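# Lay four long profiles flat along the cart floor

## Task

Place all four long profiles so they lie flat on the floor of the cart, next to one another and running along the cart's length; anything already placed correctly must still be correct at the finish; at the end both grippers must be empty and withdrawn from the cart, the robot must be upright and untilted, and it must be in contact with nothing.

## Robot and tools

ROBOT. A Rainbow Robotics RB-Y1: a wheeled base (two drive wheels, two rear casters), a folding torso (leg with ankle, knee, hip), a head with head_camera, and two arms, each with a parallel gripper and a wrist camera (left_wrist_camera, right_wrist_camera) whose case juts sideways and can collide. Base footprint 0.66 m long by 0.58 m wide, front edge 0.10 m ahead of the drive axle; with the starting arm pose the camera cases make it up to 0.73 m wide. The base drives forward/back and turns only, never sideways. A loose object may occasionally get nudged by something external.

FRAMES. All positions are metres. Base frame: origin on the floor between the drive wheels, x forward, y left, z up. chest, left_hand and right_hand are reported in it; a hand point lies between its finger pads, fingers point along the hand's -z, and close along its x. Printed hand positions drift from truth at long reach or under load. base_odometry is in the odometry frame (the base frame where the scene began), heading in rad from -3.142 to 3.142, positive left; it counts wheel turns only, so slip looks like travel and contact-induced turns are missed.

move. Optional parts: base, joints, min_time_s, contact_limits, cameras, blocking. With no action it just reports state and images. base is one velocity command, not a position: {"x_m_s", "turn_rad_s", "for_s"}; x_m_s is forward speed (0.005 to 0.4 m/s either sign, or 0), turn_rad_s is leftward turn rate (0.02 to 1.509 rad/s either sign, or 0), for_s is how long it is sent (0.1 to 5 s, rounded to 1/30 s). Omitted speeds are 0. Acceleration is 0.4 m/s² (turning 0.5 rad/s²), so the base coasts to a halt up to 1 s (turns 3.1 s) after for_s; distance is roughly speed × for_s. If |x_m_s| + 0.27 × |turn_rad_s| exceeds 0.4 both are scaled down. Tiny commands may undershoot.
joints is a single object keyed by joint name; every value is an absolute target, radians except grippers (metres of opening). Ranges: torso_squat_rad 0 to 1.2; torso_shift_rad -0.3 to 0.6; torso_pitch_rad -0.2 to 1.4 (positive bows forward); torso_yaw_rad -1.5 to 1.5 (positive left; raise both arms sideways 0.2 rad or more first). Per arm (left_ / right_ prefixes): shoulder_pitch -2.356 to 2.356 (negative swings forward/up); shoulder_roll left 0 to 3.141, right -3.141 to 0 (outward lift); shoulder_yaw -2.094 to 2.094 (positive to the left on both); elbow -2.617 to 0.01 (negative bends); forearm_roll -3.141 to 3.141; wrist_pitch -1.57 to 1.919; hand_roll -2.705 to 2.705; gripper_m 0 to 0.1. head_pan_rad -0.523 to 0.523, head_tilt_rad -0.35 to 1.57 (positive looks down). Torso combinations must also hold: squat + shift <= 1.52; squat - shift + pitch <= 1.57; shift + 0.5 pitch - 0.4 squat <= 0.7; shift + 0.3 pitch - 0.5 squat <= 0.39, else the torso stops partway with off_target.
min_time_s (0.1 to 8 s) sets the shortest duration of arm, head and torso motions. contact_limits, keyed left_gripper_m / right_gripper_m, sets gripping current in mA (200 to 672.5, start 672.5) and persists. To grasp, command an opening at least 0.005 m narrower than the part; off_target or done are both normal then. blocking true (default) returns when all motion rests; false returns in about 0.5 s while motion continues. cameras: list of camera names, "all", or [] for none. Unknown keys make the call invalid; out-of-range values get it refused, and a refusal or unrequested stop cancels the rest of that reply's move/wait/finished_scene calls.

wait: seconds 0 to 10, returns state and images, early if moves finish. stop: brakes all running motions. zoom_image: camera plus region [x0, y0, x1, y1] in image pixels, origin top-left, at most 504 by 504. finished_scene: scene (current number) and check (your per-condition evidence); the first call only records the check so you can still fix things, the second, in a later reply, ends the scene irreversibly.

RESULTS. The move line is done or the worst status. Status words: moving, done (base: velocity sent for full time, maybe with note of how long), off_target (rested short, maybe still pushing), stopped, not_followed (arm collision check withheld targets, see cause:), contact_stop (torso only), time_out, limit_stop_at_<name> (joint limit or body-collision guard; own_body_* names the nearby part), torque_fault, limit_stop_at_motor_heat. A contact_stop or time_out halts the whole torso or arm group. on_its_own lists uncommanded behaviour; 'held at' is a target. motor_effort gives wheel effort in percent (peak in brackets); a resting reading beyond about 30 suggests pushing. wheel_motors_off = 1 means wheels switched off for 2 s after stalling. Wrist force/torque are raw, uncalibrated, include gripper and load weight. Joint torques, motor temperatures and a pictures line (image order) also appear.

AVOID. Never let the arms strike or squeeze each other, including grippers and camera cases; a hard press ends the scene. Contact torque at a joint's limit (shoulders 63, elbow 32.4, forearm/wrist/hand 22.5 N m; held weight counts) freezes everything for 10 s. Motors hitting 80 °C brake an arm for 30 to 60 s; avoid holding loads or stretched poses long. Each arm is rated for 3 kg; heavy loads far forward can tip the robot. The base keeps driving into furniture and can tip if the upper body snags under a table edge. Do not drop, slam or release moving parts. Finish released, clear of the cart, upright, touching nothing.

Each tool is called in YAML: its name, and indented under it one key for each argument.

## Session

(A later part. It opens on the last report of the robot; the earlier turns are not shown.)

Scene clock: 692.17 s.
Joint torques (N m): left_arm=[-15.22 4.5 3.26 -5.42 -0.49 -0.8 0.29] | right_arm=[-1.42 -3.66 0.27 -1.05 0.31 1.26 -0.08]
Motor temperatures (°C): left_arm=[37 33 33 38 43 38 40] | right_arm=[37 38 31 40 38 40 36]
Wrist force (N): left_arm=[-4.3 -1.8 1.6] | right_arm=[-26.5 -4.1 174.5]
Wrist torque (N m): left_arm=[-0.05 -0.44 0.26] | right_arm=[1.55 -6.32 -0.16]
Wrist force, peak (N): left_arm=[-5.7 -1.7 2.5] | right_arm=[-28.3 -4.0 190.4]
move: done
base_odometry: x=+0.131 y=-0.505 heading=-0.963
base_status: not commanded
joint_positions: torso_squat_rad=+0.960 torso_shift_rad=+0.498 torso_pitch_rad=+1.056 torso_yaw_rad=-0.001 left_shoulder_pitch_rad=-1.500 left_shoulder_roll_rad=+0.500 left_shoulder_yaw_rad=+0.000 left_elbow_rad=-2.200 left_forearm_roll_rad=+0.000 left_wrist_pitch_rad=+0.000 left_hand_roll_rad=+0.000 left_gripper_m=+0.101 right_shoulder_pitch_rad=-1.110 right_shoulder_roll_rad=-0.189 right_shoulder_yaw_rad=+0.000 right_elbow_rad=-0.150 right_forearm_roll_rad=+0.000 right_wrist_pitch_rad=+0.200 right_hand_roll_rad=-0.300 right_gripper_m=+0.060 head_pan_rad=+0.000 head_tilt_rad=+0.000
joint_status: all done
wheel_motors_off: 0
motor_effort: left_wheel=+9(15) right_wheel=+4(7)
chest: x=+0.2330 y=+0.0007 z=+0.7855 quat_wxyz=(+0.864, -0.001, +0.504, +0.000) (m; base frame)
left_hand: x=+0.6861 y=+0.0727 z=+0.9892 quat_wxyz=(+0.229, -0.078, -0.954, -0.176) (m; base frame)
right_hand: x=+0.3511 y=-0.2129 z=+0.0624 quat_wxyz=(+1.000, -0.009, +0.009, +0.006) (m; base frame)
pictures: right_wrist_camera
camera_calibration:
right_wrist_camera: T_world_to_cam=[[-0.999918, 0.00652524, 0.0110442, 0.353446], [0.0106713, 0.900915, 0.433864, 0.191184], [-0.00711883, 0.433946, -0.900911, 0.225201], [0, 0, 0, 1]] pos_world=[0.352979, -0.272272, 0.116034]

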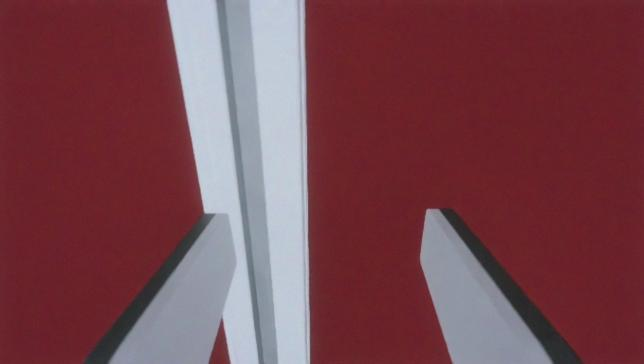

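move:
  joints: {"torso_squat_rad":0.86}
  min_time_s: 1
  cameras: ["right_wrist_camera"]

Scene clock: 697.50 s.
Joint torques (N m): left_arm=[-14.48 4.04 2.63 -5.86 -0.5 -0.98 -0.21] | right_arm=[-2.34 -1.76 0.71 -0.84 0.34 0.18 -0.04]
Motor temperatures (°C): left_arm=[37 33 33 38 43 38 40] | right_arm=[37 38 31 40 38 40 36]
Wrist force (N): left_arm=[-4.4 -1.7 1.6] | right_arm=[-4.8 -4.7 -12.9]
Wrist torque (N m): left_arm=[-0.10 -0.42 0.25] | right_arm=[0.14 -0.53 -0.34]
Wrist force, peak (N): left_arm=[-5.0 -2.2 2.2] | right_arm=[-26.5 -4.1 176.0]
move: done
base_odometry: x=+0.131 y=-0.505 heading=-0.963
base_status: not commanded
joint_positions: torso_squat_rad=+0.860 torso_shift_rad=+0.500 torso_pitch_rad=+1.060 torso_yaw_rad=+0.000 left_shoulder_pitch_rad=-1.500 left_shoulder_roll_rad=+0.500 left_shoulder_yaw_rad=+0.000 left_elbow_rad=-2.200 left_forearm_roll_rad=+0.000 left_wrist_pitch_rad=+0.000 left_hand_roll_rad=+0.000 left_gripper_m=+0.101 right_shoulder_pitch_rad=-1.110 right_shoulder_roll_rad=-0.190 right_shoulder_yaw_rad=+0.000 right_elbow_rad=-0.150 right_forearm_roll_rad=+0.000 right_wrist_pitch_rad=+0.200 right_hand_roll_rad=-0.300 right_gripper_m=+0.060 head_pan_rad=+0.000 head_tilt_rad=+0.000
joint_status: all done
wheel_motors_off: 0
motor_effort: left_wheel=+4(10) right_wheel=-6(7)
chest: x=+0.2609 y=+0.0004 z=+0.8325 quat_wxyz=(+0.863, +0.000, +0.506, +0.000) (m; base frame)
left_hand: x=+0.7150 y=+0.0722 z=+1.0342 quat_wxyz=(+0.231, -0.078, -0.954, -0.176) (m; base frame)
right_hand: x=+0.3758 y=-0.2125 z=+0.1086 quat_wxyz=(+1.000, -0.008, +0.011, +0.006) (m; base frame)
pictures: right_wrist_camera
camera_calibration:
right_wrist_camera: T_world_to_cam=[[-0.999855, 0.00636619, 0.0157687, 0.377065], [0.0125878, 0.90054, 0.43459, 0.169679], [-0.0114337, 0.434726, -0.90049, 0.268553], [0, 0, 0, 1]] pos_world=[0.377945, -0.27195, 0.162143]

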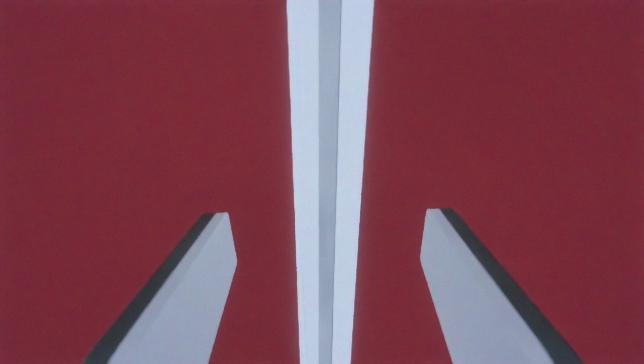

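move:
  joints: {"torso_squat_rad":0.92,"right_shoulder_pitch_rad":-1.165,"right_elbow_rad":-0.095,"right_wrist_pitch_rad":0.2,"right_gripper_m":0.075}
  min_time_s: 1.5
  cameras: ["right_wrist_camera"]

Scene clock: 705.87 s.
Joint torques (N m): left_arm=[-14.84 4.2 3.21 -5.77 -0.14 -0.77 -0.05] | right_arm=[-4.09 -2.03 0.86 -0.04 0.25 0.06 0.06]
Motor temperatures (°C): left_arm=[37 33 33 38 43 38 40] | right_arm=[36 38 30 39 38 40 36]
Wrist force (N): left_arm=[-4.4 -1.7 1.4] | right_arm=[-4.5 -4.2 -13.0]
Wrist torque (N m): left_arm=[-0.11 -0.41 0.25] | right_arm=[0.07 -0.49 -0.33]
Wrist force, peak (N): left_arm=[-4.7 -2.0 1.6] | right_arm=[-5.0 -4.9 -13.0]
move: done
base_odometry: x=+0.131 y=-0.505 heading=-0.963
base_status: not commanded
joint_positions: torso_squat_rad=+0.920 torso_shift_rad=+0.500 torso_pitch_rad=+1.060 torso_yaw_rad=+0.000 left_shoulder_pitch_rad=-1.500 left_shoulder_roll_rad=+0.500 left_shoulder_yaw_rad=+0.000 left_elbow_rad=-2.200 left_forearm_roll_rad=+0.000 left_wrist_pitch_rad=+0.000 left_hand_roll_rad=+0.000 left_gripper_m=+0.101 right_shoulder_pitch_rad=-1.165 right_shoulder_roll_rad=-0.190 right_shoulder_yaw_rad=+0.000 right_elbow_rad=-0.095 right_forearm_roll_rad=+0.000 right_wrist_pitch_rad=+0.200 right_hand_roll_rad=-0.300 right_gripper_m=+0.075 head_pan_rad=+0.000 head_tilt_rad=+0.000
joint_status: all done
wheel_motors_off: 0
motor_effort: left_wheel=+4(4) right_wheel=-4(8)
chest: x=+0.2452 y=+0.0004 z=+0.8040 quat_wxyz=(+0.863, +0.000, +0.506, +0.000) (m; base frame)
left_hand: x=+0.6993 y=+0.0722 z=+1.0058 quat_wxyz=(+0.231, -0.078, -0.954, -0.176) (m; base frame)
right_hand: x=+0.3739 y=-0.2079 z=+0.0825 quat_wxyz=(+1.000, -0.009, +0.012, +0.010) (m; base frame)
pictures: right_wrist_camera
camera_calibration:
right_wrist_camera: T_world_to_cam=[[-0.999864, -0.00227452, 0.0163488, 0.373675], [0.00504585, 0.900929, 0.433936, 0.17986], [-0.0157161, 0.43396, -0.900795, 0.244515], [0, 0, 0, 1]] pos_world=[0.37656, -0.267301, 0.136101]

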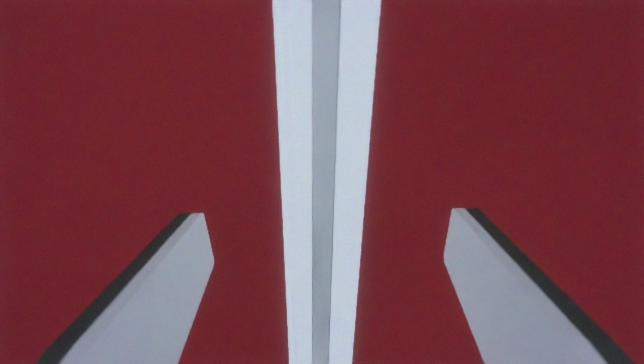

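move:
  joints: {"torso_squat_rad":1.0,"right_shoulder_pitch_rad":-1.24,"right_elbow_rad":-0.02,"right_wrist_pitch_rad":0.2,"right_hand_roll_rad":-0.315}
  min_time_s: 2
  cameras: ["right_wrist_camera"]

Scene clock: 713.03 s.
Joint torques (N m): left_arm=[-14.19 4.17 2.13 -5.77 -0.25 -0.69 -0.23] | right_arm=[-5.79 -2.75 0.35 -0.11 0.32 0.31 -0.5]
Motor temperatures (°C): left_arm=[37 33 33 38 43 38 40] | right_arm=[36 38 30 39 38 40 36]
Wrist force (N): left_arm=[-4.1 -1.5 1.5] | right_arm=[-4.3 -4.3 -12.7]
Wrist torque (N m): left_arm=[-0.10 -0.42 0.24] | right_arm=[0.05 -0.47 -0.30]
Wrist force, peak (N): left_arm=[-4.9 -1.9 1.8] | right_arm=[-4.5 -4.2 -13.3]
move: done
base_odometry: x=+0.131 y=-0.505 heading=-0.963
base_status: not commanded
joint_positions: torso_squat_rad=+1.000 torso_shift_rad=+0.500 torso_pitch_rad=+1.060 torso_yaw_rad=+0.000 left_shoulder_pitch_rad=-1.500 left_shoulder_roll_rad=+0.500 left_shoulder_yaw_rad=+0.000 left_elbow_rad=-2.200 left_forearm_roll_rad=+0.000 left_wrist_pitch_rad=+0.000 left_hand_roll_rad=+0.000 left_gripper_m=+0.101 right_shoulder_pitch_rad=-1.240 right_shoulder_roll_rad=-0.190 right_shoulder_yaw_rad=+0.000 right_elbow_rad=-0.020 right_forearm_roll_rad=+0.000 right_wrist_pitch_rad=+0.200 right_hand_roll_rad=-0.315 right_gripper_m=+0.075 head_pan_rad=+0.000 head_tilt_rad=+0.000
joint_status: all done
wheel_motors_off: 0
motor_effort: left_wheel=+4(4) right_wheel=-4(7)
chest: x=+0.2233 y=+0.0004 z=+0.7637 quat_wxyz=(+0.863, +0.000, +0.506, +0.000) (m; base frame)
left_hand: x=+0.6773 y=+0.0722 z=+0.9655 quat_wxyz=(+0.231, -0.078, -0.954, -0.176) (m; base frame)
right_hand: x=+0.3705 y=-0.2018 z=+0.0469 quat_wxyz=(+1.000, -0.010, +0.012, +0.009) (m; base frame)
pictures: right_wrist_camera
camera_calibration:
right_wrist_camera: T_world_to_cam=[[-0.999861, 0.000825864, 0.0166394, 0.371495], [0.00793667, 0.901764, 0.432157, 0.189015], [-0.0146479, 0.432229, -0.901645, 0.209004], [0, 0, 0, 1]] pos_world=[0.373004, -0.261091, 0.100582]

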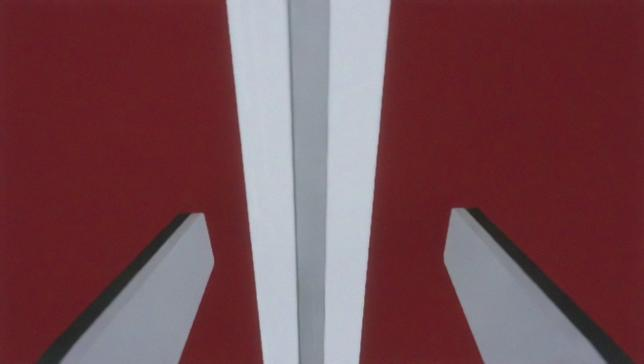

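move:
  joints: {"torso_squat_rad":1.0,"torso_shift_rad":0.515,"torso_pitch_rad":1.083,"right_shoulder_pitch_rad":-1.263}
  min_time_s: 1
  cameras: ["right_wrist_camera"]

Scene clock: 719.33 s.
Joint torques (N m): left_arm=[-14.91 4.06 2.92 -6.23 -0.24 -0.75 -0.25] | right_arm=[-5.85 -1.35 0.07 -0.28 0.39 0.06 -0.46]
Motor temperatures (°C): left_arm=[37 33 33 38 43 38 40] | right_arm=[36 38 30 39 38 40 36]
Wrist force (N): left_arm=[-4.4 -1.5 1.2] | right_arm=[-4.7 -4.2 -12.8]
Wrist torque (N m): left_arm=[-0.11 -0.43 0.28] | right_arm=[0.05 -0.53 -0.31]
Wrist force, peak (N): left_arm=[-4.8 -1.3 1.9] | right_arm=[-4.4 -4.4 -13.1]
move: done
base_odometry: x=+0.131 y=-0.505 heading=-0.963
base_status: not commanded
joint_positions: torso_squat_rad=+1.000 torso_shift_rad=+0.515 torso_pitch_rad=+1.083 torso_yaw_rad=+0.000 left_shoulder_pitch_rad=-1.500 left_shoulder_roll_rad=+0.500 left_shoulder_yaw_rad=+0.000 left_elbow_rad=-2.200 left_forearm_roll_rad=+0.000 left_wrist_pitch_rad=+0.000 left_hand_roll_rad=+0.000 left_gripper_m=+0.101 right_shoulder_pitch_rad=-1.263 right_shoulder_roll_rad=-0.190 right_shoulder_yaw_rad=+0.000 right_elbow_rad=-0.020 right_forearm_roll_rad=+0.000 right_wrist_pitch_rad=+0.200 right_hand_roll_rad=-0.315 right_gripper_m=+0.075 head_pan_rad=+0.000 head_tilt_rad=+0.000
joint_status: all done
wheel_motors_off: 0
motor_effort: left_wheel=+3(4) right_wheel=-5(7)
chest: x=+0.2316 y=+0.0003 z=+0.7547 quat_wxyz=(+0.857, +0.000, +0.515, +0.000) (m; base frame)
left_hand: x=+0.6902 y=+0.0722 z=+0.9460 quat_wxyz=(+0.242, -0.080, -0.951, -0.175) (m; base frame)
right_hand: x=+0.3786 y=-0.1963 z=+0.0363 quat_wxyz=(+1.000, -0.006, +0.012, +0.011) (m; base frame)
pictures: right_wrist_camera
camera_calibration:
right_wrist_camera: T_world_to_cam=[[-0.999833, -0.00307308, 0.0180328, 0.378959], [0.00514404, 0.898775, 0.43838, 0.188797], [-0.0175546, 0.438399, -0.898609, 0.199379], [0, 0, 0, 1]] pos_world=[0.381425, -0.255929, 0.0895657]

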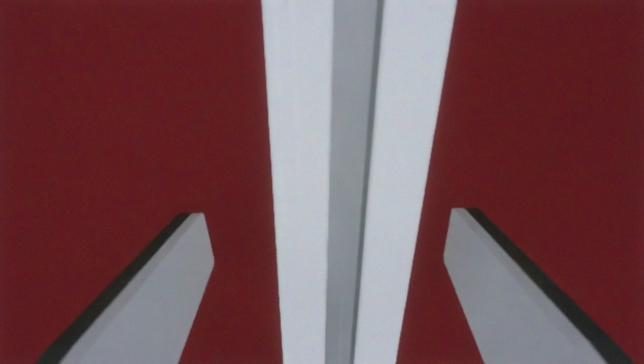

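move:
  joints: {"right_gripper_m":0.015}
  cameras: ["right_wrist_camera"]

move:
  joints: {"torso_squat_rad":0.86,"torso_shift_rad":0.5,"torso_pitch_rad":1.06}
  min_time_s: 1.5
  cameras: ["right_wrist_camera","head_camera"]

Scene clock: 726.17 s.
Joint torques (N m): left_arm=[-14.54 3.94 2.39 -6.11 -0.67 -0.93 -0.14] | right_arm=[-6.2 -1.92 0.33 -2.01 0.68 -0.43 0.36]
Motor temperatures (°C): left_arm=[37 33 33 38 43 38 40] | right_arm=[36 38 30 39 38 40 36]
Wrist force (N): left_arm=[-4.4 -1.2 1.6] | right_arm=[-6.3 -4.1 -10.3]
Wrist torque (N m): left_arm=[-0.15 -0.44 0.28] | right_arm=[-0.19 -0.58 -1.11]
Wrist force, peak (N): left_arm=[-4.7 -1.8 2.2] | right_arm=[-10.3 -3.2 -10.9]
move: off_target
base_odometry: x=+0.131 y=-0.505 heading=-0.963
base_status: not commanded
joint_positions: torso_squat_rad=+1.000 torso_shift_rad=+0.515 torso_pitch_rad=+1.083 torso_yaw_rad=+0.000 left_shoulder_pitch_rad=-1.500 left_shoulder_roll_rad=+0.500 left_shoulder_yaw_rad=+0.000 left_elbow_rad=-2.200 left_forearm_roll_rad=+0.000 left_wrist_pitch_rad=+0.000 left_hand_roll_rad=+0.000 left_gripper_m=+0.101 right_shoulder_pitch_rad=-1.263 right_shoulder_roll_rad=-0.190 right_shoulder_yaw_rad=+0.000 right_elbow_rad=-0.020 right_forearm_roll_rad=+0.000 right_wrist_pitch_rad=+0.200 right_hand_roll_rad=-0.315 right_gripper_m=+0.030 head_pan_rad=+0.000 head_tilt_rad=+0.000
joint_status: right_gripper_m off_target (ended at +0.030, target +0.015)
wheel_motors_off: 0
motor_effort: left_wheel=+3(5) right_wheel=-3(6)
chest: x=+0.2316 y=+0.0003 z=+0.7547 quat_wxyz=(+0.857, +0.000, +0.515, +0.000) (m; base frame)
left_hand: x=+0.6902 y=+0.0721 z=+0.9460 quat_wxyz=(+0.242, -0.080, -0.951, -0.175) (m; base frame)
right_hand: x=+0.3782 y=-0.1964 z=+0.0362 quat_wxyz=(+1.000, -0.006, +0.013, +0.010) (m; base frame)
pictures: right_wrist_camera
camera_calibration:
right_wrist_camera: T_world_to_cam=[[-0.99982, -0.00267976, 0.0187828, 0.378615], [0.00582238, 0.898873, 0.438171, 0.188695], [-0.0180576, 0.438202, -0.898695, 0.199561], [0, 0, 0, 1]] pos_world=[0.381052, -0.256046, 0.0895526]

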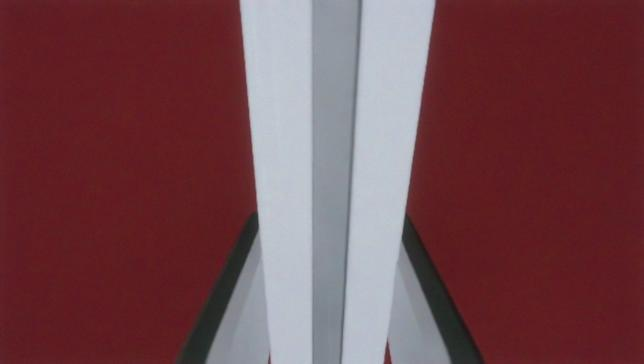

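Scene clock: 727.97 s.
Joint torques (N m): left_arm=[-14.93 4.34 2.28 -5.53 -0.47 -0.69 -0.05] | right_arm=[-7.14 -2.25 0.45 -1.24 0.29 0.08 -0.29]
Motor temperatures (°C): left_arm=[37 33 33 38 43 38 40] | right_arm=[36 38 30 39 38 40 36]
Wrist force (N): left_arm=[-4.4 -1.8 1.2] | right_arm=[-4.8 -4.4 -22.2]
Wrist torque (N m): left_arm=[-0.10 -0.42 0.25] | right_arm=[0.19 -0.50 -0.30]
Wrist force, peak (N): left_arm=[-4.9 -1.5 1.6] | right_arm=[-4.9 -4.4 -22.6]
move: done
base_odometry: x=+0.131 y=-0.505 heading=-0.963
base_status: not commanded
joint_positions: torso_squat_rad=+0.860 torso_shift_rad=+0.500 torso_pitch_rad=+1.060 torso_yaw_rad=+0.000 left_shoulder_pitch_rad=-1.500 left_shoulder_roll_rad=+0.500 left_shoulder_yaw_rad=+0.000 left_elbow_rad=-2.200 left_forearm_roll_rad=+0.000 left_wrist_pitch_rad=+0.000 left_hand_roll_rad=+0.000 left_gripper_m=+0.101 right_shoulder_pitch_rad=-1.263 right_shoulder_roll_rad=-0.190 right_shoulder_yaw_rad=+0.000 right_elbow_rad=-0.020 right_forearm_roll_rad=+0.000 right_wrist_pitch_rad=+0.200 right_hand_roll_rad=-0.315 right_gripper_m=+0.030 head_pan_rad=+0.000 head_tilt_rad=+0.000
joint_status: all done
wheel_motors_off: 0
motor_effort: left_wheel=+4(5) right_wheel=-7(8)
chest: x=+0.2610 y=+0.0003 z=+0.8324 quat_wxyz=(+0.863, +0.000, +0.506, +0.000) (m; base frame)
left_hand: x=+0.7151 y=+0.0721 z=+1.0340 quat_wxyz=(+0.231, -0.078, -0.954, -0.176) (m; base frame)
right_hand: x=+0.4240 y=-0.1963 z=+0.1174 quat_wxyz=(+1.000, -0.006, +0.001, +0.010) (m; base frame)
pictures: head_camera, right_wrist_camera
camera_calibration:
head_camera: T_world_to_cam=[[-0.0525383, -0.998236, 0.0276444, 0.00425339], [-0.847201, 0.0298998, -0.53043, 0.918095], [0.528668, -0.0512883, -0.847278, 0.477079], [0, 0, 0, 1]] pos_world=[0.525818, 0.00126358, 0.891086]
right_wrist_camera: T_world_to_cam=[[-0.999987, -0.00295613, -0.00418864, 0.425554], [-0.00449325, 0.898767, 0.438403, 0.157071], [0.00246863, 0.438416, -0.898769, 0.264618], [0, 0, 0, 1]] pos_world=[0.425601, -0.255925, 0.170752]

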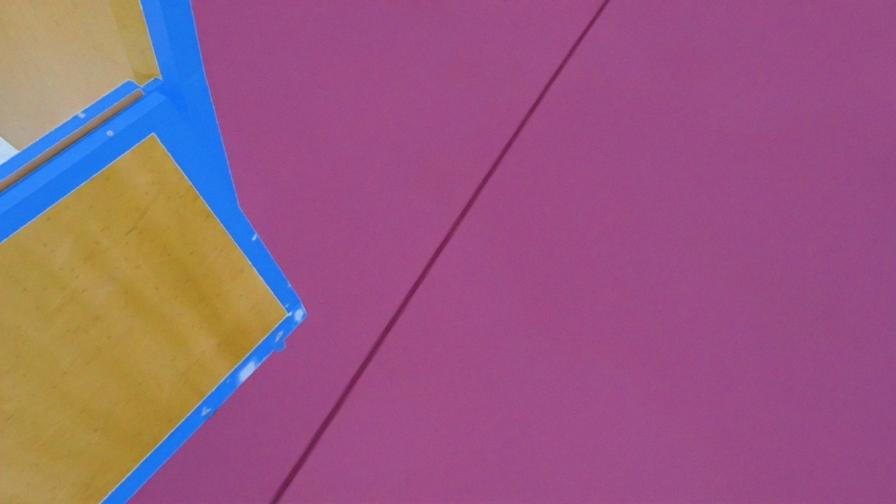

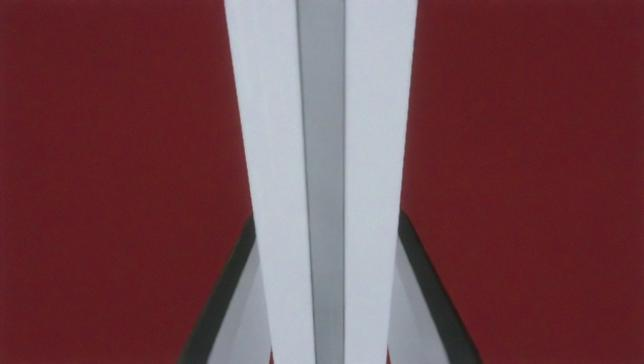

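move:
  base: {"x_m_s":-0.2,"for_s":1.61}
  cameras: ["right_wrist_camera"]

move:
  base: {"turn_rad_s":0.5,"for_s":1.84}
  cameras: ["right_wrist_camera"]

move:
  base: {"x_m_s":-0.15,"for_s":0.6}
  joints: {"torso_squat_rad":0.8,"torso_shift_rad":0.45,"torso_pitch_rad":1.05}
  cameras: ["head_camera"]

Scene clock: 748.33 s.
Joint torques (N m): left_arm=[-14.79 3.49 2.2 -5.58 -0.34 -1.04 -0.04] | right_arm=[-6.32 -1.82 0.5 -1.24 0.43 -0.09 -0.4]
Motor temperatures (°C): left_arm=[37 33 33 38 43 38 40] | right_arm=[36 38 30 39 38 40 36]
Wrist force (N): left_arm=[-4.6 -1.4 1.5] | right_arm=[-5.0 -4.0 -22.2]
Wrist torque (N m): left_arm=[-0.13 -0.42 0.26] | right_arm=[0.27 -0.53 -0.29]
Wrist force, peak (N): left_arm=[-5.2 -2.1 1.6] | right_arm=[-5.9 -4.1 -22.5]
move: done
base_odometry: x=-0.052 y=-0.242 heading=-0.962
base_status: done (sent for 1.6 of 1.6 s)
joint_positions: torso_squat_rad=+0.860 torso_shift_rad=+0.500 torso_pitch_rad=+1.060 torso_yaw_rad=+0.000 left_shoulder_pitch_rad=-1.500 left_shoulder_roll_rad=+0.500 left_shoulder_yaw_rad=+0.000 left_elbow_rad=-2.200 left_forearm_roll_rad=+0.000 left_wrist_pitch_rad=+0.000 left_hand_roll_rad=+0.000 left_gripper_m=+0.101 right_shoulder_pitch_rad=-1.263 right_shoulder_roll_rad=-0.190 right_shoulder_yaw_rad=+0.000 right_elbow_rad=-0.020 right_forearm_roll_rad=+0.000 right_wrist_pitch_rad=+0.200 right_hand_roll_rad=-0.315 right_gripper_m=+0.030 head_pan_rad=+0.000 head_tilt_rad=+0.000
joint_status: not commanded
wheel_motors_off: 0
motor_effort: left_wheel=+7(22) right_wheel=-6(32)
chest: x=+0.2610 y=+0.0003 z=+0.8325 quat_wxyz=(+0.863, +0.000, +0.506, +0.000) (m; base frame)
left_hand: x=+0.7151 y=+0.0721 z=+1.0341 quat_wxyz=(+0.231, -0.078, -0.954, -0.176) (m; base frame)
right_hand: x=+0.4240 y=-0.1963 z=+0.1175 quat_wxyz=(+1.000, -0.006, +0.001, +0.010) (m; base frame)
pictures: right_wrist_camera
camera_calibration:
right_wrist_camera: T_world_to_cam=[[-0.999986, -0.00294781, -0.00432011, 0.425635], [-0.00454338, 0.898772, 0.438393, 0.157086], [0.0025905, 0.438407, -0.898773, 0.264631], [0, 0, 0, 1]] pos_world=[0.425657, -0.255945, 0.170816]

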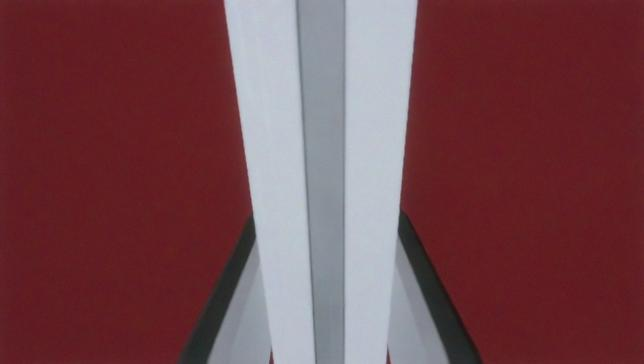

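Scene clock: 751.53 s.
Joint torques (N m): left_arm=[-14.6 4.12 2.2 -5.76 -0.23 -0.77 -0.24] | right_arm=[-6.43 -1.58 0.28 -0.98 0.34 -0.13 -0.17]
Motor temperatures (°C): left_arm=[37 33 33 38 43 38 40] | right_arm=[36 38 30 39 38 40 36]
Wrist force (N): left_arm=[-4.2 -1.7 1.6] | right_arm=[-4.9 -4.2 -22.0]
Wrist torque (N m): left_arm=[-0.10 -0.40 0.25] | right_arm=[0.21 -0.52 -0.34]
Wrist force, peak (N): left_arm=[-4.7 -1.8 1.7] | right_arm=[-5.3 -4.7 -22.4]
move: done
base_odometry: x=-0.052 y=-0.242 heading=-0.047
base_status: done (sent for 1.83 of 1.83 s)
joint_positions: torso_squat_rad=+0.860 torso_shift_rad=+0.500 torso_pitch_rad=+1.060 torso_yaw_rad=+0.000 left_shoulder_pitch_rad=-1.500 left_shoulder_roll_rad=+0.500 left_shoulder_yaw_rad=+0.000 left_elbow_rad=-2.200 left_forearm_roll_rad=+0.000 left_wrist_pitch_rad=+0.000 left_hand_roll_rad=+0.000 left_gripper_m=+0.101 right_shoulder_pitch_rad=-1.263 right_shoulder_roll_rad=-0.190 right_shoulder_yaw_rad=+0.000 right_elbow_rad=-0.020 right_forearm_roll_rad=+0.000 right_wrist_pitch_rad=+0.200 right_hand_roll_rad=-0.315 right_gripper_m=+0.030 head_pan_rad=+0.000 head_tilt_rad=+0.000
joint_status: not commanded
wheel_motors_off: 0
motor_effort: left_wheel=-3(29) right_wheel=+8(33)
chest: x=+0.2610 y=+0.0003 z=+0.8325 quat_wxyz=(+0.863, +0.000, +0.506, +0.000) (m; base frame)
left_hand: x=+0.7151 y=+0.0720 z=+1.0341 quat_wxyz=(+0.231, -0.078, -0.954, -0.176) (m; base frame)
right_hand: x=+0.4241 y=-0.1963 z=+0.1175 quat_wxyz=(+1.000, -0.006, +0.001, +0.010) (m; base frame)
pictures: right_wrist_camera
camera_calibration:
right_wrist_camera: T_world_to_cam=[[-0.999986, -0.00293853, -0.00446884, 0.425745], [-0.00460045, 0.898737, 0.438465, 0.15708], [0.00272787, 0.438479, -0.898737, 0.264567], [0, 0, 0, 1]] pos_world=[0.425739, -0.25593, 0.170804]

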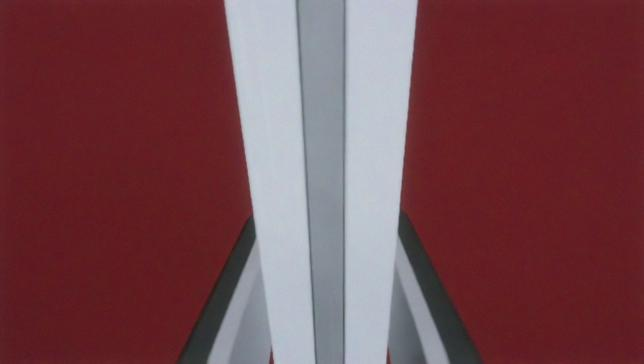

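Scene clock: 752.97 s.
Joint torques (N m): left_arm=[-14.86 3.95 2.5 -5.43 -0.31 -0.72 -0.12] | right_arm=[-6.81 -1.62 0.82 -1.45 0.39 -0.09 -0.07]
Motor temperatures (°C): left_arm=[37 33 33 38 43 38 40] | right_arm=[36 38 30 39 38 40 36]
Wrist force (N): left_arm=[-4.1 -1.8 1.3] | right_arm=[-5.2 -4.4 -22.2]
Wrist torque (N m): left_arm=[-0.09 -0.35 0.28] | right_arm=[0.33 -0.51 -0.30]
Wrist force, peak (N): left_arm=[-5.3 -1.6 1.8] | right_arm=[-4.6 -4.3 -23.0]
move: done
base_odometry: x=-0.142 y=-0.238 heading=-0.047
base_status: done (sent for 0.6 of 0.6 s)
joint_positions: torso_squat_rad=+0.800 torso_shift_rad=+0.450 torso_pitch_rad=+1.050 torso_yaw_rad=+0.000 left_shoulder_pitch_rad=-1.500 left_shoulder_roll_rad=+0.500 left_shoulder_yaw_rad=+0.000 left_elbow_rad=-2.200 left_forearm_roll_rad=+0.000 left_wrist_pitch_rad=+0.000 left_hand_roll_rad=+0.000 left_gripper_m=+0.101 right_shoulder_pitch_rad=-1.263 right_shoulder_roll_rad=-0.190 right_shoulder_yaw_rad=+0.000 right_elbow_rad=-0.020 right_forearm_roll_rad=+0.000 right_wrist_pitch_rad=+0.200 right_hand_roll_rad=-0.315 right_gripper_m=+0.030 head_pan_rad=+0.000 head_tilt_rad=+0.000
joint_status: all done
wheel_motors_off: 0
motor_effort: left_wheel=-1(36) right_wheel=+3(17)
chest: x=+0.2526 y=+0.0003 z=+0.8735 quat_wxyz=(+0.865, +0.000, +0.501, +0.000) (m; base frame)
left_hand: x=+0.7046 y=+0.0721 z=+1.0798 quat_wxyz=(+0.226, -0.077, -0.955, -0.177) (m; base frame)
right_hand: x=+0.4228 y=-0.1963 z=+0.1602 quat_wxyz=(+1.000, -0.007, -0.004, +0.010) (m; base frame)
pictures: head_camera
camera_calibration:
head_camera: T_world_to_cam=[[-0.0528306, -0.998239, 0.0269931, 0.00328308], [-0.841755, 0.0299733, -0.539027, 0.938905], [0.537268, -0.0511987, -0.841856, 0.509453], [0, 0, 0, 1]] pos_world=[0.516788, 0.00121862, 0.934892]

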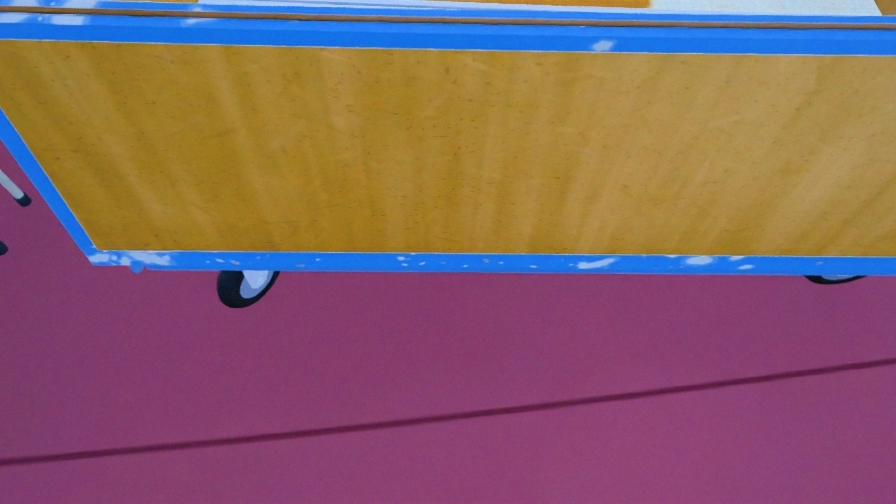

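move:
  joints: {"right_shoulder_pitch_rad":-1.612,"right_shoulder_roll_rad":-0.364,"right_shoulder_yaw_rad":-0.349,"right_elbow_rad":-0.508,"right_wrist_pitch_rad":1.073,"right_hand_roll_rad":-0.08}
  min_time_s: 2.5
  cameras: ["head_camera"]

Scene clock: 767.93 s.
Joint torques (N m): left_arm=[-15.24 4.29 3.07 -5.47 -0.47 -0.73 -0.34] | right_arm=[-20.02 -9.31 0.29 -9.8 0.41 0.04 0]
Motor temperatures (°C): left_arm=[37 33 33 38 43 38 40] | right_arm=[36 38 30 39 38 40 36]
Wrist force (N): left_arm=[-4.4 -1.6 1.1] | right_arm=[-4.8 -4.3 -22.2]
Wrist torque (N m): left_arm=[-0.13 -0.39 0.26] | right_arm=[0.29 -0.44 -0.35]
Wrist force, peak (N): left_arm=[-4.8 -1.6 1.7] | right_arm=[-4.6 -4.7 -22.5]
move: done
base_odometry: x=-0.142 y=-0.238 heading=-0.047
base_status: not commanded
joint_positions: torso_squat_rad=+0.800 torso_shift_rad=+0.450 torso_pitch_rad=+1.050 torso_yaw_rad=+0.000 left_shoulder_pitch_rad=-1.500 left_shoulder_roll_rad=+0.500 left_shoulder_yaw_rad=+0.000 left_elbow_rad=-2.200 left_forearm_roll_rad=+0.000 left_wrist_pitch_rad=+0.000 left_hand_roll_rad=+0.000 left_gripper_m=+0.101 right_shoulder_pitch_rad=-1.611 right_shoulder_roll_rad=-0.363 right_shoulder_yaw_rad=-0.349 right_elbow_rad=-0.508 right_forearm_roll_rad=+0.000 right_wrist_pitch_rad=+1.073 right_hand_roll_rad=-0.080 right_gripper_m=+0.030 head_pan_rad=+0.000 head_tilt_rad=+0.000
joint_status: all done
wheel_motors_off: 0
motor_effort: left_wheel=-2(2) right_wheel=+3(6)
chest: x=+0.2526 y=+0.0003 z=+0.8735 quat_wxyz=(+0.865, +0.000, +0.501, +0.000) (m; base frame)
left_hand: x=+0.7046 y=+0.0721 z=+1.0797 quat_wxyz=(+0.226, -0.077, -0.955, -0.177) (m; base frame)
right_hand: x=+0.7052 y=-0.2195 z=+0.3162 quat_wxyz=(+0.999, +0.000, +0.001, -0.040) (m; base frame)
pictures: head_camera
camera_calibration:
head_camera: T_world_to_cam=[[-0.0528304, -0.998239, 0.0269942, 0.00328261], [-0.841766, 0.0299735, -0.53901, 0.938899], [0.537251, -0.0511989, -0.841867, 0.509459], [0, 0, 0, 1]] pos_world=[0.516799, 0.00121846, 0.934884]

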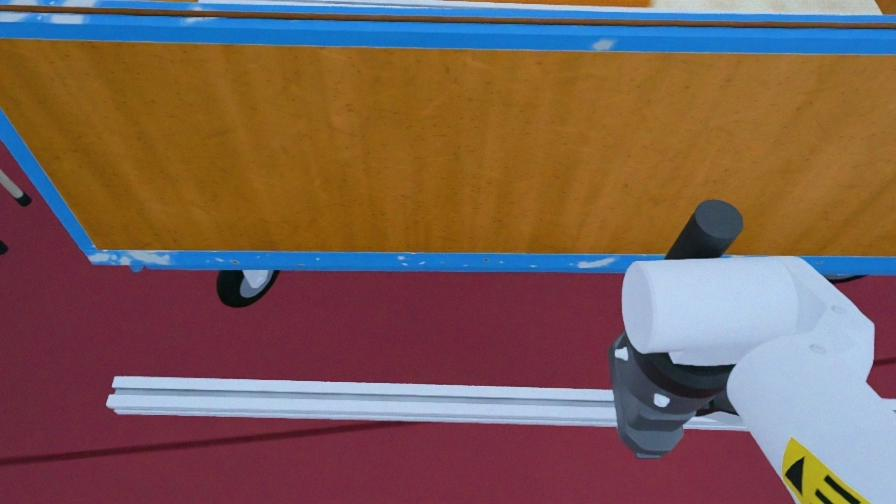

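move:
  joints: {"torso_squat_rad":0.85,"right_shoulder_pitch_rad":-1.685,"right_shoulder_roll_rad":-0.39,"right_shoulder_yaw_rad":-0.347,"right_elbow_rad":-1.951,"right_wrist_pitch_rad":1.793,"left_shoulder_pitch_rad":-1.7,"head_tilt_rad":-0.1}
  min_time_s: 2
  cameras: []

move:
  joints: {"torso_squat_rad":0.72,"torso_shift_rad":0.43,"right_shoulder_pitch_rad":-2.128,"right_shoulder_roll_rad":-0.539,"right_shoulder_yaw_rad":-0.294,"right_elbow_rad":-0.967,"right_wrist_pitch_rad":1.673,"left_shoulder_pitch_rad":-2.2}
  min_time_s: 2
  cameras: ["head_camera"]

Scene clock: 774.23 s.
Joint torques (N m): left_arm=[-16.29 4.2 2.95 -4.04 -0.38 -0.5 -0.09] | right_arm=[-21.76 -9.76 0.61 -10.84 0.41 -3.35 0]
Motor temperatures (°C): left_arm=[37 33 33 38 43 38 40] | right_arm=[36 38 30 39 38 40 36]
Wrist force (N): left_arm=[-3.3 -1.5 2.2] | right_arm=[-15.9 -5.3 -17.7]
Wrist torque (N m): left_arm=[-0.11 -0.37 0.24] | right_arm=[0.28 -0.59 -0.53]
Wrist force, peak (N): left_arm=[-4.8 -1.8 1.6] | right_arm=[-6.4 -4.8 -23.9]
move: done
base_odometry: x=-0.142 y=-0.238 heading=-0.047
base_status: not commanded
joint_positions: torso_squat_rad=+0.850 torso_shift_rad=+0.450 torso_pitch_rad=+1.050 torso_yaw_rad=+0.000 left_shoulder_pitch_rad=-1.700 left_shoulder_roll_rad=+0.500 left_shoulder_yaw_rad=+0.000 left_elbow_rad=-2.200 left_forearm_roll_rad=+0.000 left_wrist_pitch_rad=+0.000 left_hand_roll_rad=+0.000 left_gripper_m=+0.101 right_shoulder_pitch_rad=-1.684 right_shoulder_roll_rad=-0.389 right_shoulder_yaw_rad=-0.347 right_elbow_rad=-1.950 right_forearm_roll_rad=+0.000 right_wrist_pitch_rad=+1.793 right_hand_roll_rad=-0.080 right_gripper_m=+0.029 head_pan_rad=+0.000 head_tilt_rad=-0.100
joint_status: all done
wheel_motors_off: 0
motor_effort: left_wheel=-5(5) right_wheel=+8(10)
chest: x=+0.2415 y=+0.0003 z=+0.8504 quat_wxyz=(+0.865, +0.000, +0.501, +0.000) (m; base frame)
left_hand: x=+0.6499 y=+0.0719 z=+1.1333 quat_wxyz=(+0.130, -0.083, -0.975, -0.159) (m; base frame)
right_hand: x=+0.8263 y=-0.2192 z=+0.7283 quat_wxyz=(+0.921, +0.016, -0.388, -0.037) (m; base frame)
pictures: none
No camera images: "cameras" was empty.

Scene clock: 776.60 s.
Joint torques (N m): left_arm=[-15.81 3.47 1.37 0.57 -0.5 0.57 -0.15] | right_arm=[-28.1 -10.22 1.75 -12.73 0.38 -1.89 -0.11]
Motor temperatures (°C): left_arm=[37 33 33 38 43 38 40] | right_arm=[36 38 30 39 38 40 36]
Wrist force (N): left_arm=[-0.7 -1.0 2.2] | right_arm=[-10.4 -5.2 -21.2]
Wrist torque (N m): left_arm=[-0.19 -0.23 0.23] | right_arm=[0.12 -0.52 -0.44]
Wrist force, peak (N): left_arm=[-3.4 -1.6 2.6] | right_arm=[-17.5 -4.9 -18.1]
move: done
base_odometry: x=-0.142 y=-0.238 heading=-0.047
base_status: not commanded
joint_positions: torso_squat_rad=+0.720 torso_shift_rad=+0.430 torso_pitch_rad=+1.051 torso_yaw_rad=+0.000 left_shoulder_pitch_rad=-2.200 left_shoulder_roll_rad=+0.500 left_shoulder_yaw_rad=+0.000 left_elbow_rad=-2.200 left_forearm_roll_rad=+0.000 left_wrist_pitch_rad=+0.000 left_hand_roll_rad=+0.000 left_gripper_m=+0.101 right_shoulder_pitch_rad=-2.127 right_shoulder_roll_rad=-0.538 right_shoulder_yaw_rad=-0.294 right_elbow_rad=-0.966 right_forearm_roll_rad=+0.000 right_wrist_pitch_rad=+1.673 right_hand_roll_rad=-0.080 right_gripper_m=+0.029 head_pan_rad=+0.000 head_tilt_rad=-0.100
joint_status: all done
wheel_motors_off: 0
motor_effort: left_wheel=-6(7) right_wheel=+5(10)
chest: x=+0.2600 y=+0.0003 z=+0.9126 quat_wxyz=(+0.865, +0.000, +0.502, +0.000) (m; base frame)
left_hand: x=+0.5054 y=+0.0973 z=+1.3397 quat_wxyz=(-0.113, -0.094, -0.983, -0.107) (m; base frame)
right_hand: x=+0.9189 y=-0.2191 z=+0.7389 quat_wxyz=(+0.980, +0.008, -0.197, -0.039) (m; base frame)
pictures: head_camera
camera_calibration:
head_camera: T_world_to_cam=[[-0.0552151, -0.998242, 0.0215308, 0.00909765], [-0.783996, 0.0299912, -0.620041, 1.02097], [0.618305, -0.0511157, -0.784274, 0.445081], [0, 0, 0, 1]] pos_world=[0.525739, 0.00121235, 0.98191]

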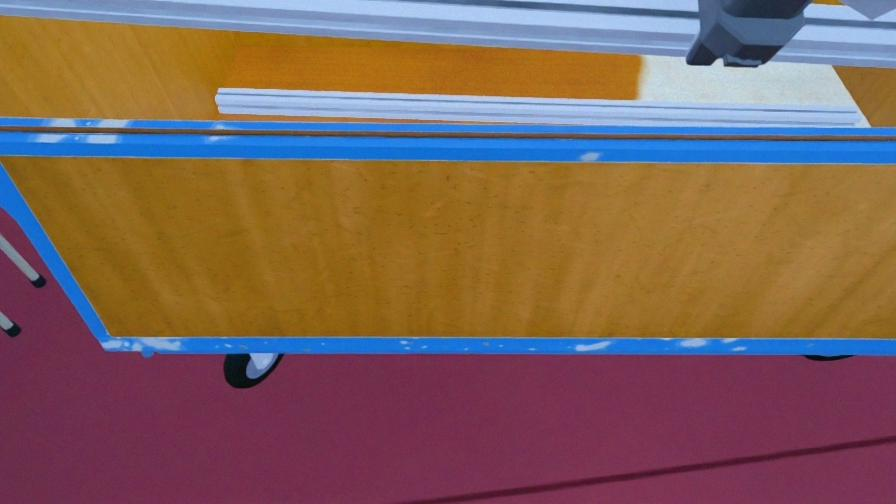

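move:
  base: {"x_m_s":0.2,"for_s":1.88}
  cameras: ["head_camera"]

move:
  joints: {"right_shoulder_pitch_rad":-1.75,"right_shoulder_roll_rad":-0.41,"right_shoulder_yaw_rad":-0.345,"right_elbow_rad":-0.85,"right_wrist_pitch_rad":1.4,"head_tilt_rad":0.2}
  min_time_s: 1.5
  cameras: ["head_camera"]

Scene clock: 784.77 s.
Joint torques (N m): left_arm=[-15.68 3.17 2.06 0.7 -0.4 0.56 -0.42] | right_arm=[-28.76 -10.14 1.42 -13.02 0.63 -1.82 -0.22]
Motor temperatures (°C): left_arm=[37 33 33 37 43 38 40] | right_arm=[37 38 30 40 38 40 36]
Wrist force (N): left_arm=[-0.3 -1.0 2.0] | right_arm=[-10.6 -5.2 -21.0]
Wrist torque (N m): left_arm=[-0.17 -0.21 0.24] | right_arm=[0.22 -0.56 -0.41]
Wrist force, peak (N): left_arm=[-0.2 -1.1 2.7] | right_arm=[-10.8 -4.9 -22.8]
move: done
base_odometry: x=+0.231 y=-0.255 heading=-0.047
base_status: done (sent for 1.87 of 1.87 s)
joint_positions: torso_squat_rad=+0.720 torso_shift_rad=+0.430 torso_pitch_rad=+1.051 torso_yaw_rad=+0.000 left_shoulder_pitch_rad=-2.200 left_shoulder_roll_rad=+0.500 left_shoulder_yaw_rad=+0.000 left_elbow_rad=-2.200 left_forearm_roll_rad=+0.000 left_wrist_pitch_rad=+0.000 left_hand_roll_rad=+0.000 left_gripper_m=+0.101 right_shoulder_pitch_rad=-2.127 right_shoulder_roll_rad=-0.538 right_shoulder_yaw_rad=-0.294 right_elbow_rad=-0.966 right_forearm_roll_rad=+0.000 right_wrist_pitch_rad=+1.673 right_hand_roll_rad=-0.080 right_gripper_m=+0.029 head_pan_rad=+0.000 head_tilt_rad=-0.100
joint_status: not commanded
wheel_motors_off: 0
motor_effort: left_wheel=-8(17) right_wheel=+10(39)
chest: x=+0.2600 y=+0.0003 z=+0.9126 quat_wxyz=(+0.865, +0.000, +0.501, +0.000) (m; base frame)
left_hand: x=+0.5053 y=+0.0973 z=+1.3397 quat_wxyz=(-0.113, -0.094, -0.983, -0.107) (m; base frame)
right_hand: x=+0.9189 y=-0.2191 z=+0.7390 quat_wxyz=(+0.980, +0.008, -0.197, -0.039) (m; base frame)
pictures: head_camera
camera_calibration:
head_camera: T_world_to_cam=[[-0.0552172, -0.998242, 0.0215281, 0.00910002], [-0.783976, 0.0299928, -0.620066, 1.021], [0.618331, -0.0511158, -0.784254, 0.445068], [0, 0, 0, 1]] pos_world=[0.525743, 0.00121135, 0.981939]

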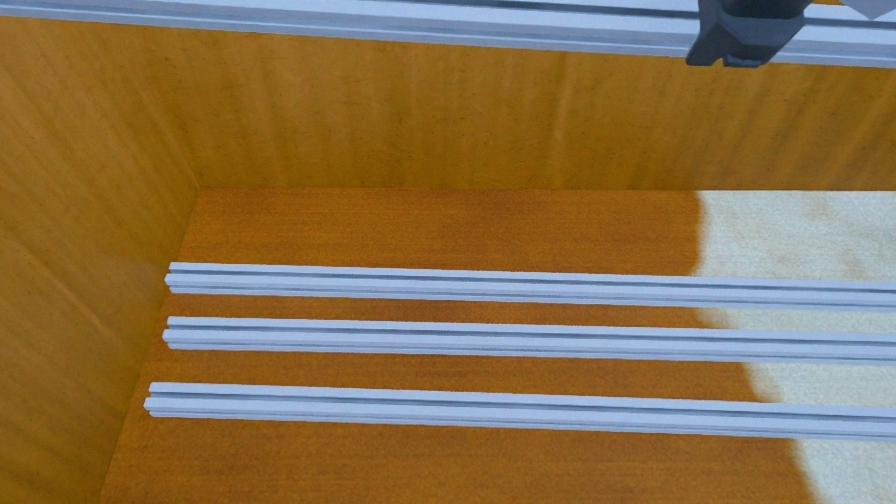

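Scene clock: 786.57 s.
Joint torques (N m): left_arm=[-15.36 3.49 2.03 0.83 -0.46 0.68 -0.07] | right_arm=[-24.53 -9.44 0.02 -12.78 0.54 -0.96 -0.16]
Motor temperatures (°C): left_arm=[37 33 33 37 43 38 40] | right_arm=[37 38 30 40 38 40 36]
Wrist force (N): left_arm=[-0.3 -0.9 2.0] | right_arm=[-7.1 -4.4 -21.9]
Wrist torque (N m): left_arm=[-0.20 -0.19 0.24] | right_arm=[0.28 -0.50 -0.39]
Wrist force, peak (N): left_arm=[-0.1 -1.1 2.6] | right_arm=[-8.9 -4.7 -22.9]
move: done
base_odometry: x=+0.231 y=-0.255 heading=-0.047
base_status: not commanded
joint_positions: torso_squat_rad=+0.720 torso_shift_rad=+0.430 torso_pitch_rad=+1.051 torso_yaw_rad=+0.000 left_shoulder_pitch_rad=-2.200 left_shoulder_roll_rad=+0.500 left_shoulder_yaw_rad=+0.000 left_elbow_rad=-2.200 left_forearm_roll_rad=+0.000 left_wrist_pitch_rad=+0.000 left_hand_roll_rad=+0.000 left_gripper_m=+0.101 right_shoulder_pitch_rad=-1.749 right_shoulder_roll_rad=-0.410 right_shoulder_yaw_rad=-0.345 right_elbow_rad=-0.849 right_forearm_roll_rad=+0.000 right_wrist_pitch_rad=+1.400 right_hand_roll_rad=-0.080 right_gripper_m=+0.029 head_pan_rad=+0.000 head_tilt_rad=+0.200
joint_status: all done
wheel_motors_off: 0
motor_effort: left_wheel=-9(10) right_wheel=+9(11)
chest: x=+0.2600 y=+0.0003 z=+0.9126 quat_wxyz=(+0.865, +0.000, +0.501, +0.000) (m; base frame)
left_hand: x=+0.5053 y=+0.0973 z=+1.3397 quat_wxyz=(-0.113, -0.094, -0.983, -0.107) (m; base frame)
right_hand: x=+0.8244 y=-0.2174 z=+0.5009 quat_wxyz=(+0.996, +0.005, -0.078, -0.039) (m; base frame)
pictures: head_camera
camera_calibration:
head_camera: T_world_to_cam=[[-0.0465115, -0.99823, 0.0370643, -0.0101982], [-0.932172, 0.0300383, -0.360766, 0.829402], [0.359014, -0.0513301, -0.93192, 0.706997], [0, 0, 0, 1]] pos_world=[0.518849, 0.00119622, 0.958463]

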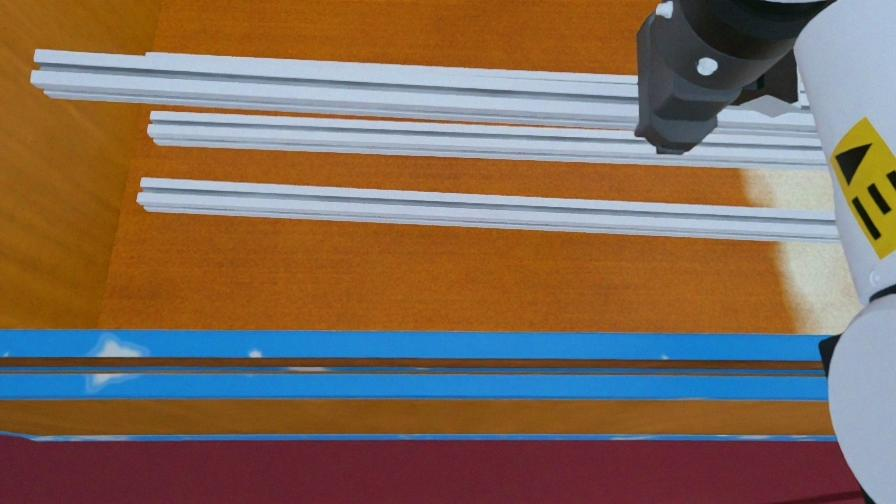

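move:
  joints: {"right_shoulder_pitch_rad":-1.612,"right_shoulder_roll_rad":-0.364,"right_shoulder_yaw_rad":-0.349,"right_elbow_rad":-0.508,"right_wrist_pitch_rad":1.073}
  min_time_s: 1.5
  cameras: ["head_camera","right_wrist_camera"]

Scene clock: 790.97 s.
Joint torques (N m): left_arm=[-15.66 3.11 2.48 0.61 -0.5 0.76 0.05] | right_arm=[-20.03 -7.23 -0.95 -9.96 0.7 -0.25 0.03]
Motor temperatures (°C): left_arm=[37 33 33 37 43 38 40] | right_arm=[38 38 30 40 38 40 36]
Wrist force (N): left_arm=[0.0 -1.0 2.1] | right_arm=[-4.5 -4.5 -22.6]
Wrist torque (N m): left_arm=[-0.18 -0.15 0.22] | right_arm=[0.17 -0.45 -0.32]
Wrist force, peak (N): left_arm=[-0.2 -0.9 2.6] | right_arm=[-5.6 -3.9 -23.4]
move: done
base_odometry: x=+0.231 y=-0.255 heading=-0.047
base_status: not commanded
joint_positions: torso_squat_rad=+0.720 torso_shift_rad=+0.430 torso_pitch_rad=+1.051 torso_yaw_rad=+0.000 left_shoulder_pitch_rad=-2.200 left_shoulder_roll_rad=+0.500 left_shoulder_yaw_rad=+0.000 left_elbow_rad=-2.200 left_forearm_roll_rad=+0.000 left_wrist_pitch_rad=+0.000 left_hand_roll_rad=+0.000 left_gripper_m=+0.101 right_shoulder_pitch_rad=-1.611 right_shoulder_roll_rad=-0.364 right_shoulder_yaw_rad=-0.349 right_elbow_rad=-0.507 right_forearm_roll_rad=+0.000 right_wrist_pitch_rad=+1.073 right_hand_roll_rad=-0.080 right_gripper_m=+0.030 head_pan_rad=+0.000 head_tilt_rad=+0.200
joint_status: all done
wheel_motors_off: 0
motor_effort: left_wheel=-9(10) right_wheel=+9(10)
chest: x=+0.2600 y=+0.0003 z=+0.9126 quat_wxyz=(+0.865, +0.000, +0.501, +0.000) (m; base frame)
left_hand: x=+0.5053 y=+0.0973 z=+1.3397 quat_wxyz=(-0.113, -0.094, -0.983, -0.107) (m; base frame)
right_hand: x=+0.7124 y=-0.2198 z=+0.3551 quat_wxyz=(+0.999, +0.000, +0.001, -0.040) (m; base frame)
pictures: head_camera, right_wrist_camera
camera_calibration:
head_camera: T_world_to_cam=[[-0.0465112, -0.99823, 0.0370639, -0.0101979], [-0.932173, 0.0300383, -0.360766, 0.829402], [0.359014, -0.0513296, -0.93192, 0.706998], [0, 0, 0, 1]] pos_world=[0.518849, 0.00119624, 0.958463]
right_wrist_camera: T_world_to_cam=[[-0.995234, 0.0974142, -0.00438682, 0.733678], [0.0850625, 0.88928, 0.449384, 0.00546505], [0.0476775, 0.446869, -0.893328, 0.455583], [0, 0, 0, 1]] pos_world=[0.707995, -0.279916, 0.407747]

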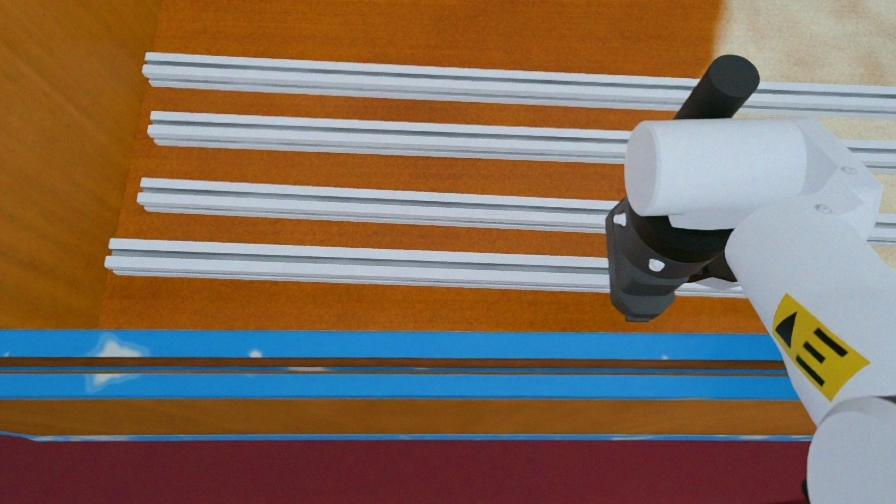

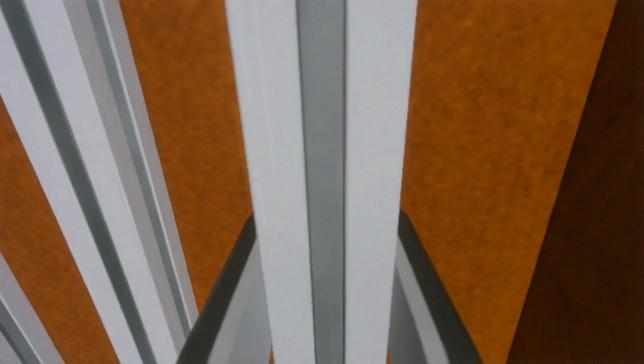

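move:
  joints: {"torso_squat_rad":0.811,"torso_shift_rad":0.47}
  min_time_s: 1.5
  cameras: ["head_camera","right_wrist_camera"]

Scene clock: 795.67 s.
Joint torques (N m): left_arm=[-16.36 2.52 1.75 0.73 -0.43 0.58 -0.07] | right_arm=[5.76 -2.62 0.09 -0.11 0.7 -0.15 -0.02]
Motor temperatures (°C): left_arm=[37 33 33 37 43 38 40] | right_arm=[38 38 30 40 38 40 36]
Wrist force (N): left_arm=[-0.2 -1.0 2.2] | right_arm=[-5.2 -4.8 -22.2]
Wrist torque (N m): left_arm=[-0.14 -0.18 0.24] | right_arm=[0.17 -0.45 -0.40]
Wrist force, peak (N): left_arm=[0.8 -1.6 3.1] | right_arm=[-9.2 -4.1 -24.7]
move: contact_stop
base_odometry: x=+0.231 y=-0.255 heading=-0.047
base_status: not commanded
joint_positions: torso_squat_rad=+0.790 torso_shift_rad=+0.455 torso_pitch_rad=+1.037 torso_yaw_rad=-0.002 left_shoulder_pitch_rad=-2.200 left_shoulder_roll_rad=+0.500 left_shoulder_yaw_rad=+0.000 left_elbow_rad=-2.200 left_forearm_roll_rad=+0.000 left_wrist_pitch_rad=+0.000 left_hand_roll_rad=+0.000 left_gripper_m=+0.101 right_shoulder_pitch_rad=-1.618 right_shoulder_roll_rad=-0.365 right_shoulder_yaw_rad=-0.349 right_elbow_rad=-0.510 right_forearm_roll_rad=+0.000 right_wrist_pitch_rad=+1.073 right_hand_roll_rad=-0.080 right_gripper_m=+0.030 head_pan_rad=+0.000 head_tilt_rad=+0.200
joint_status: torso_squat_rad contact_stop (moved +0.070 of +0.091); the others done
wheel_motors_off: 0
on_its_own: torso_squat_rad is held at +0.790, not at your +0.811, since a contact_stop
motor_effort: left_wheel=-4(15) right_wheel=-4(23)
chest: x=+0.2550 y=+0.0006 z=+0.8802 quat_wxyz=(+0.868, -0.001, +0.496, -0.001) (m; base frame)
left_hand: x=+0.4947 y=+0.0985 z=+1.3103 quat_wxyz=(-0.120, -0.093, -0.983, -0.107) (m; base frame)
right_hand: x=+0.7195 y=-0.2201 z=+0.3323 quat_wxyz=(+0.999, +0.000, -0.010, -0.040) (m; base frame)
pictures: head_camera, right_wrist_camera
camera_calibration:
head_camera: T_world_to_cam=[[-0.0474492, -0.998131, 0.0385193, -0.00994381], [-0.92729, 0.0296806, -0.373166, 0.822692], [0.371325, -0.053425, -0.926965, 0.671065], [0, 0, 0, 1]] pos_world=[0.513219, 0.00150844, 0.929437]
right_wrist_camera: T_world_to_cam=[[-0.994884, 0.0974122, -0.0267878, 0.747885], [0.0750018, 0.889794, 0.450157, 0.0224732], [0.0676864, 0.445844, -0.892548, 0.420132], [0, 0, 0, 1]] pos_world=[0.713936, -0.280163, 0.384906]

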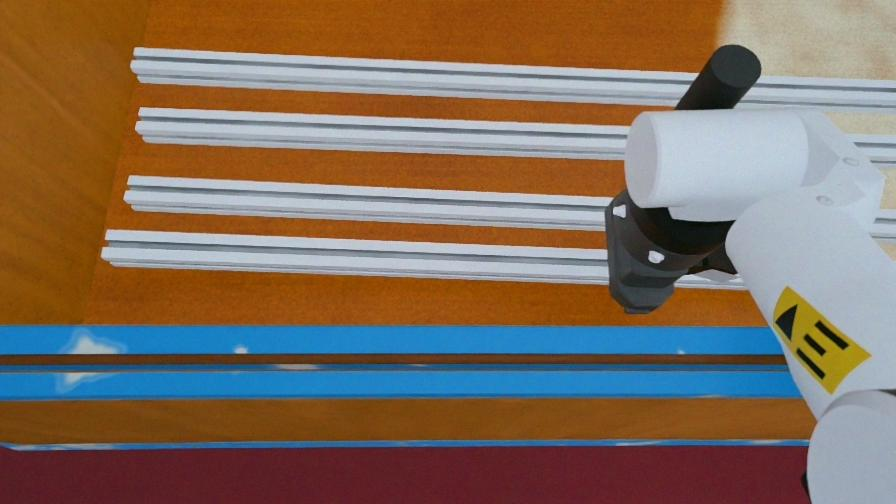

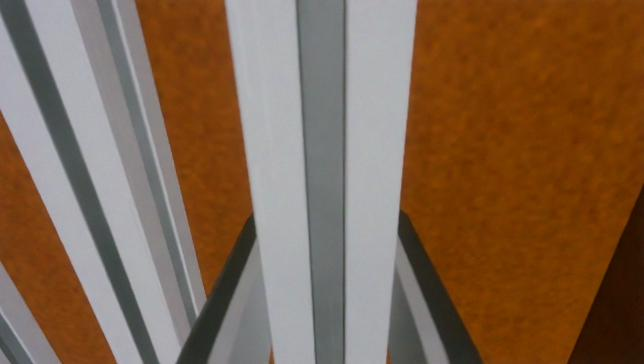

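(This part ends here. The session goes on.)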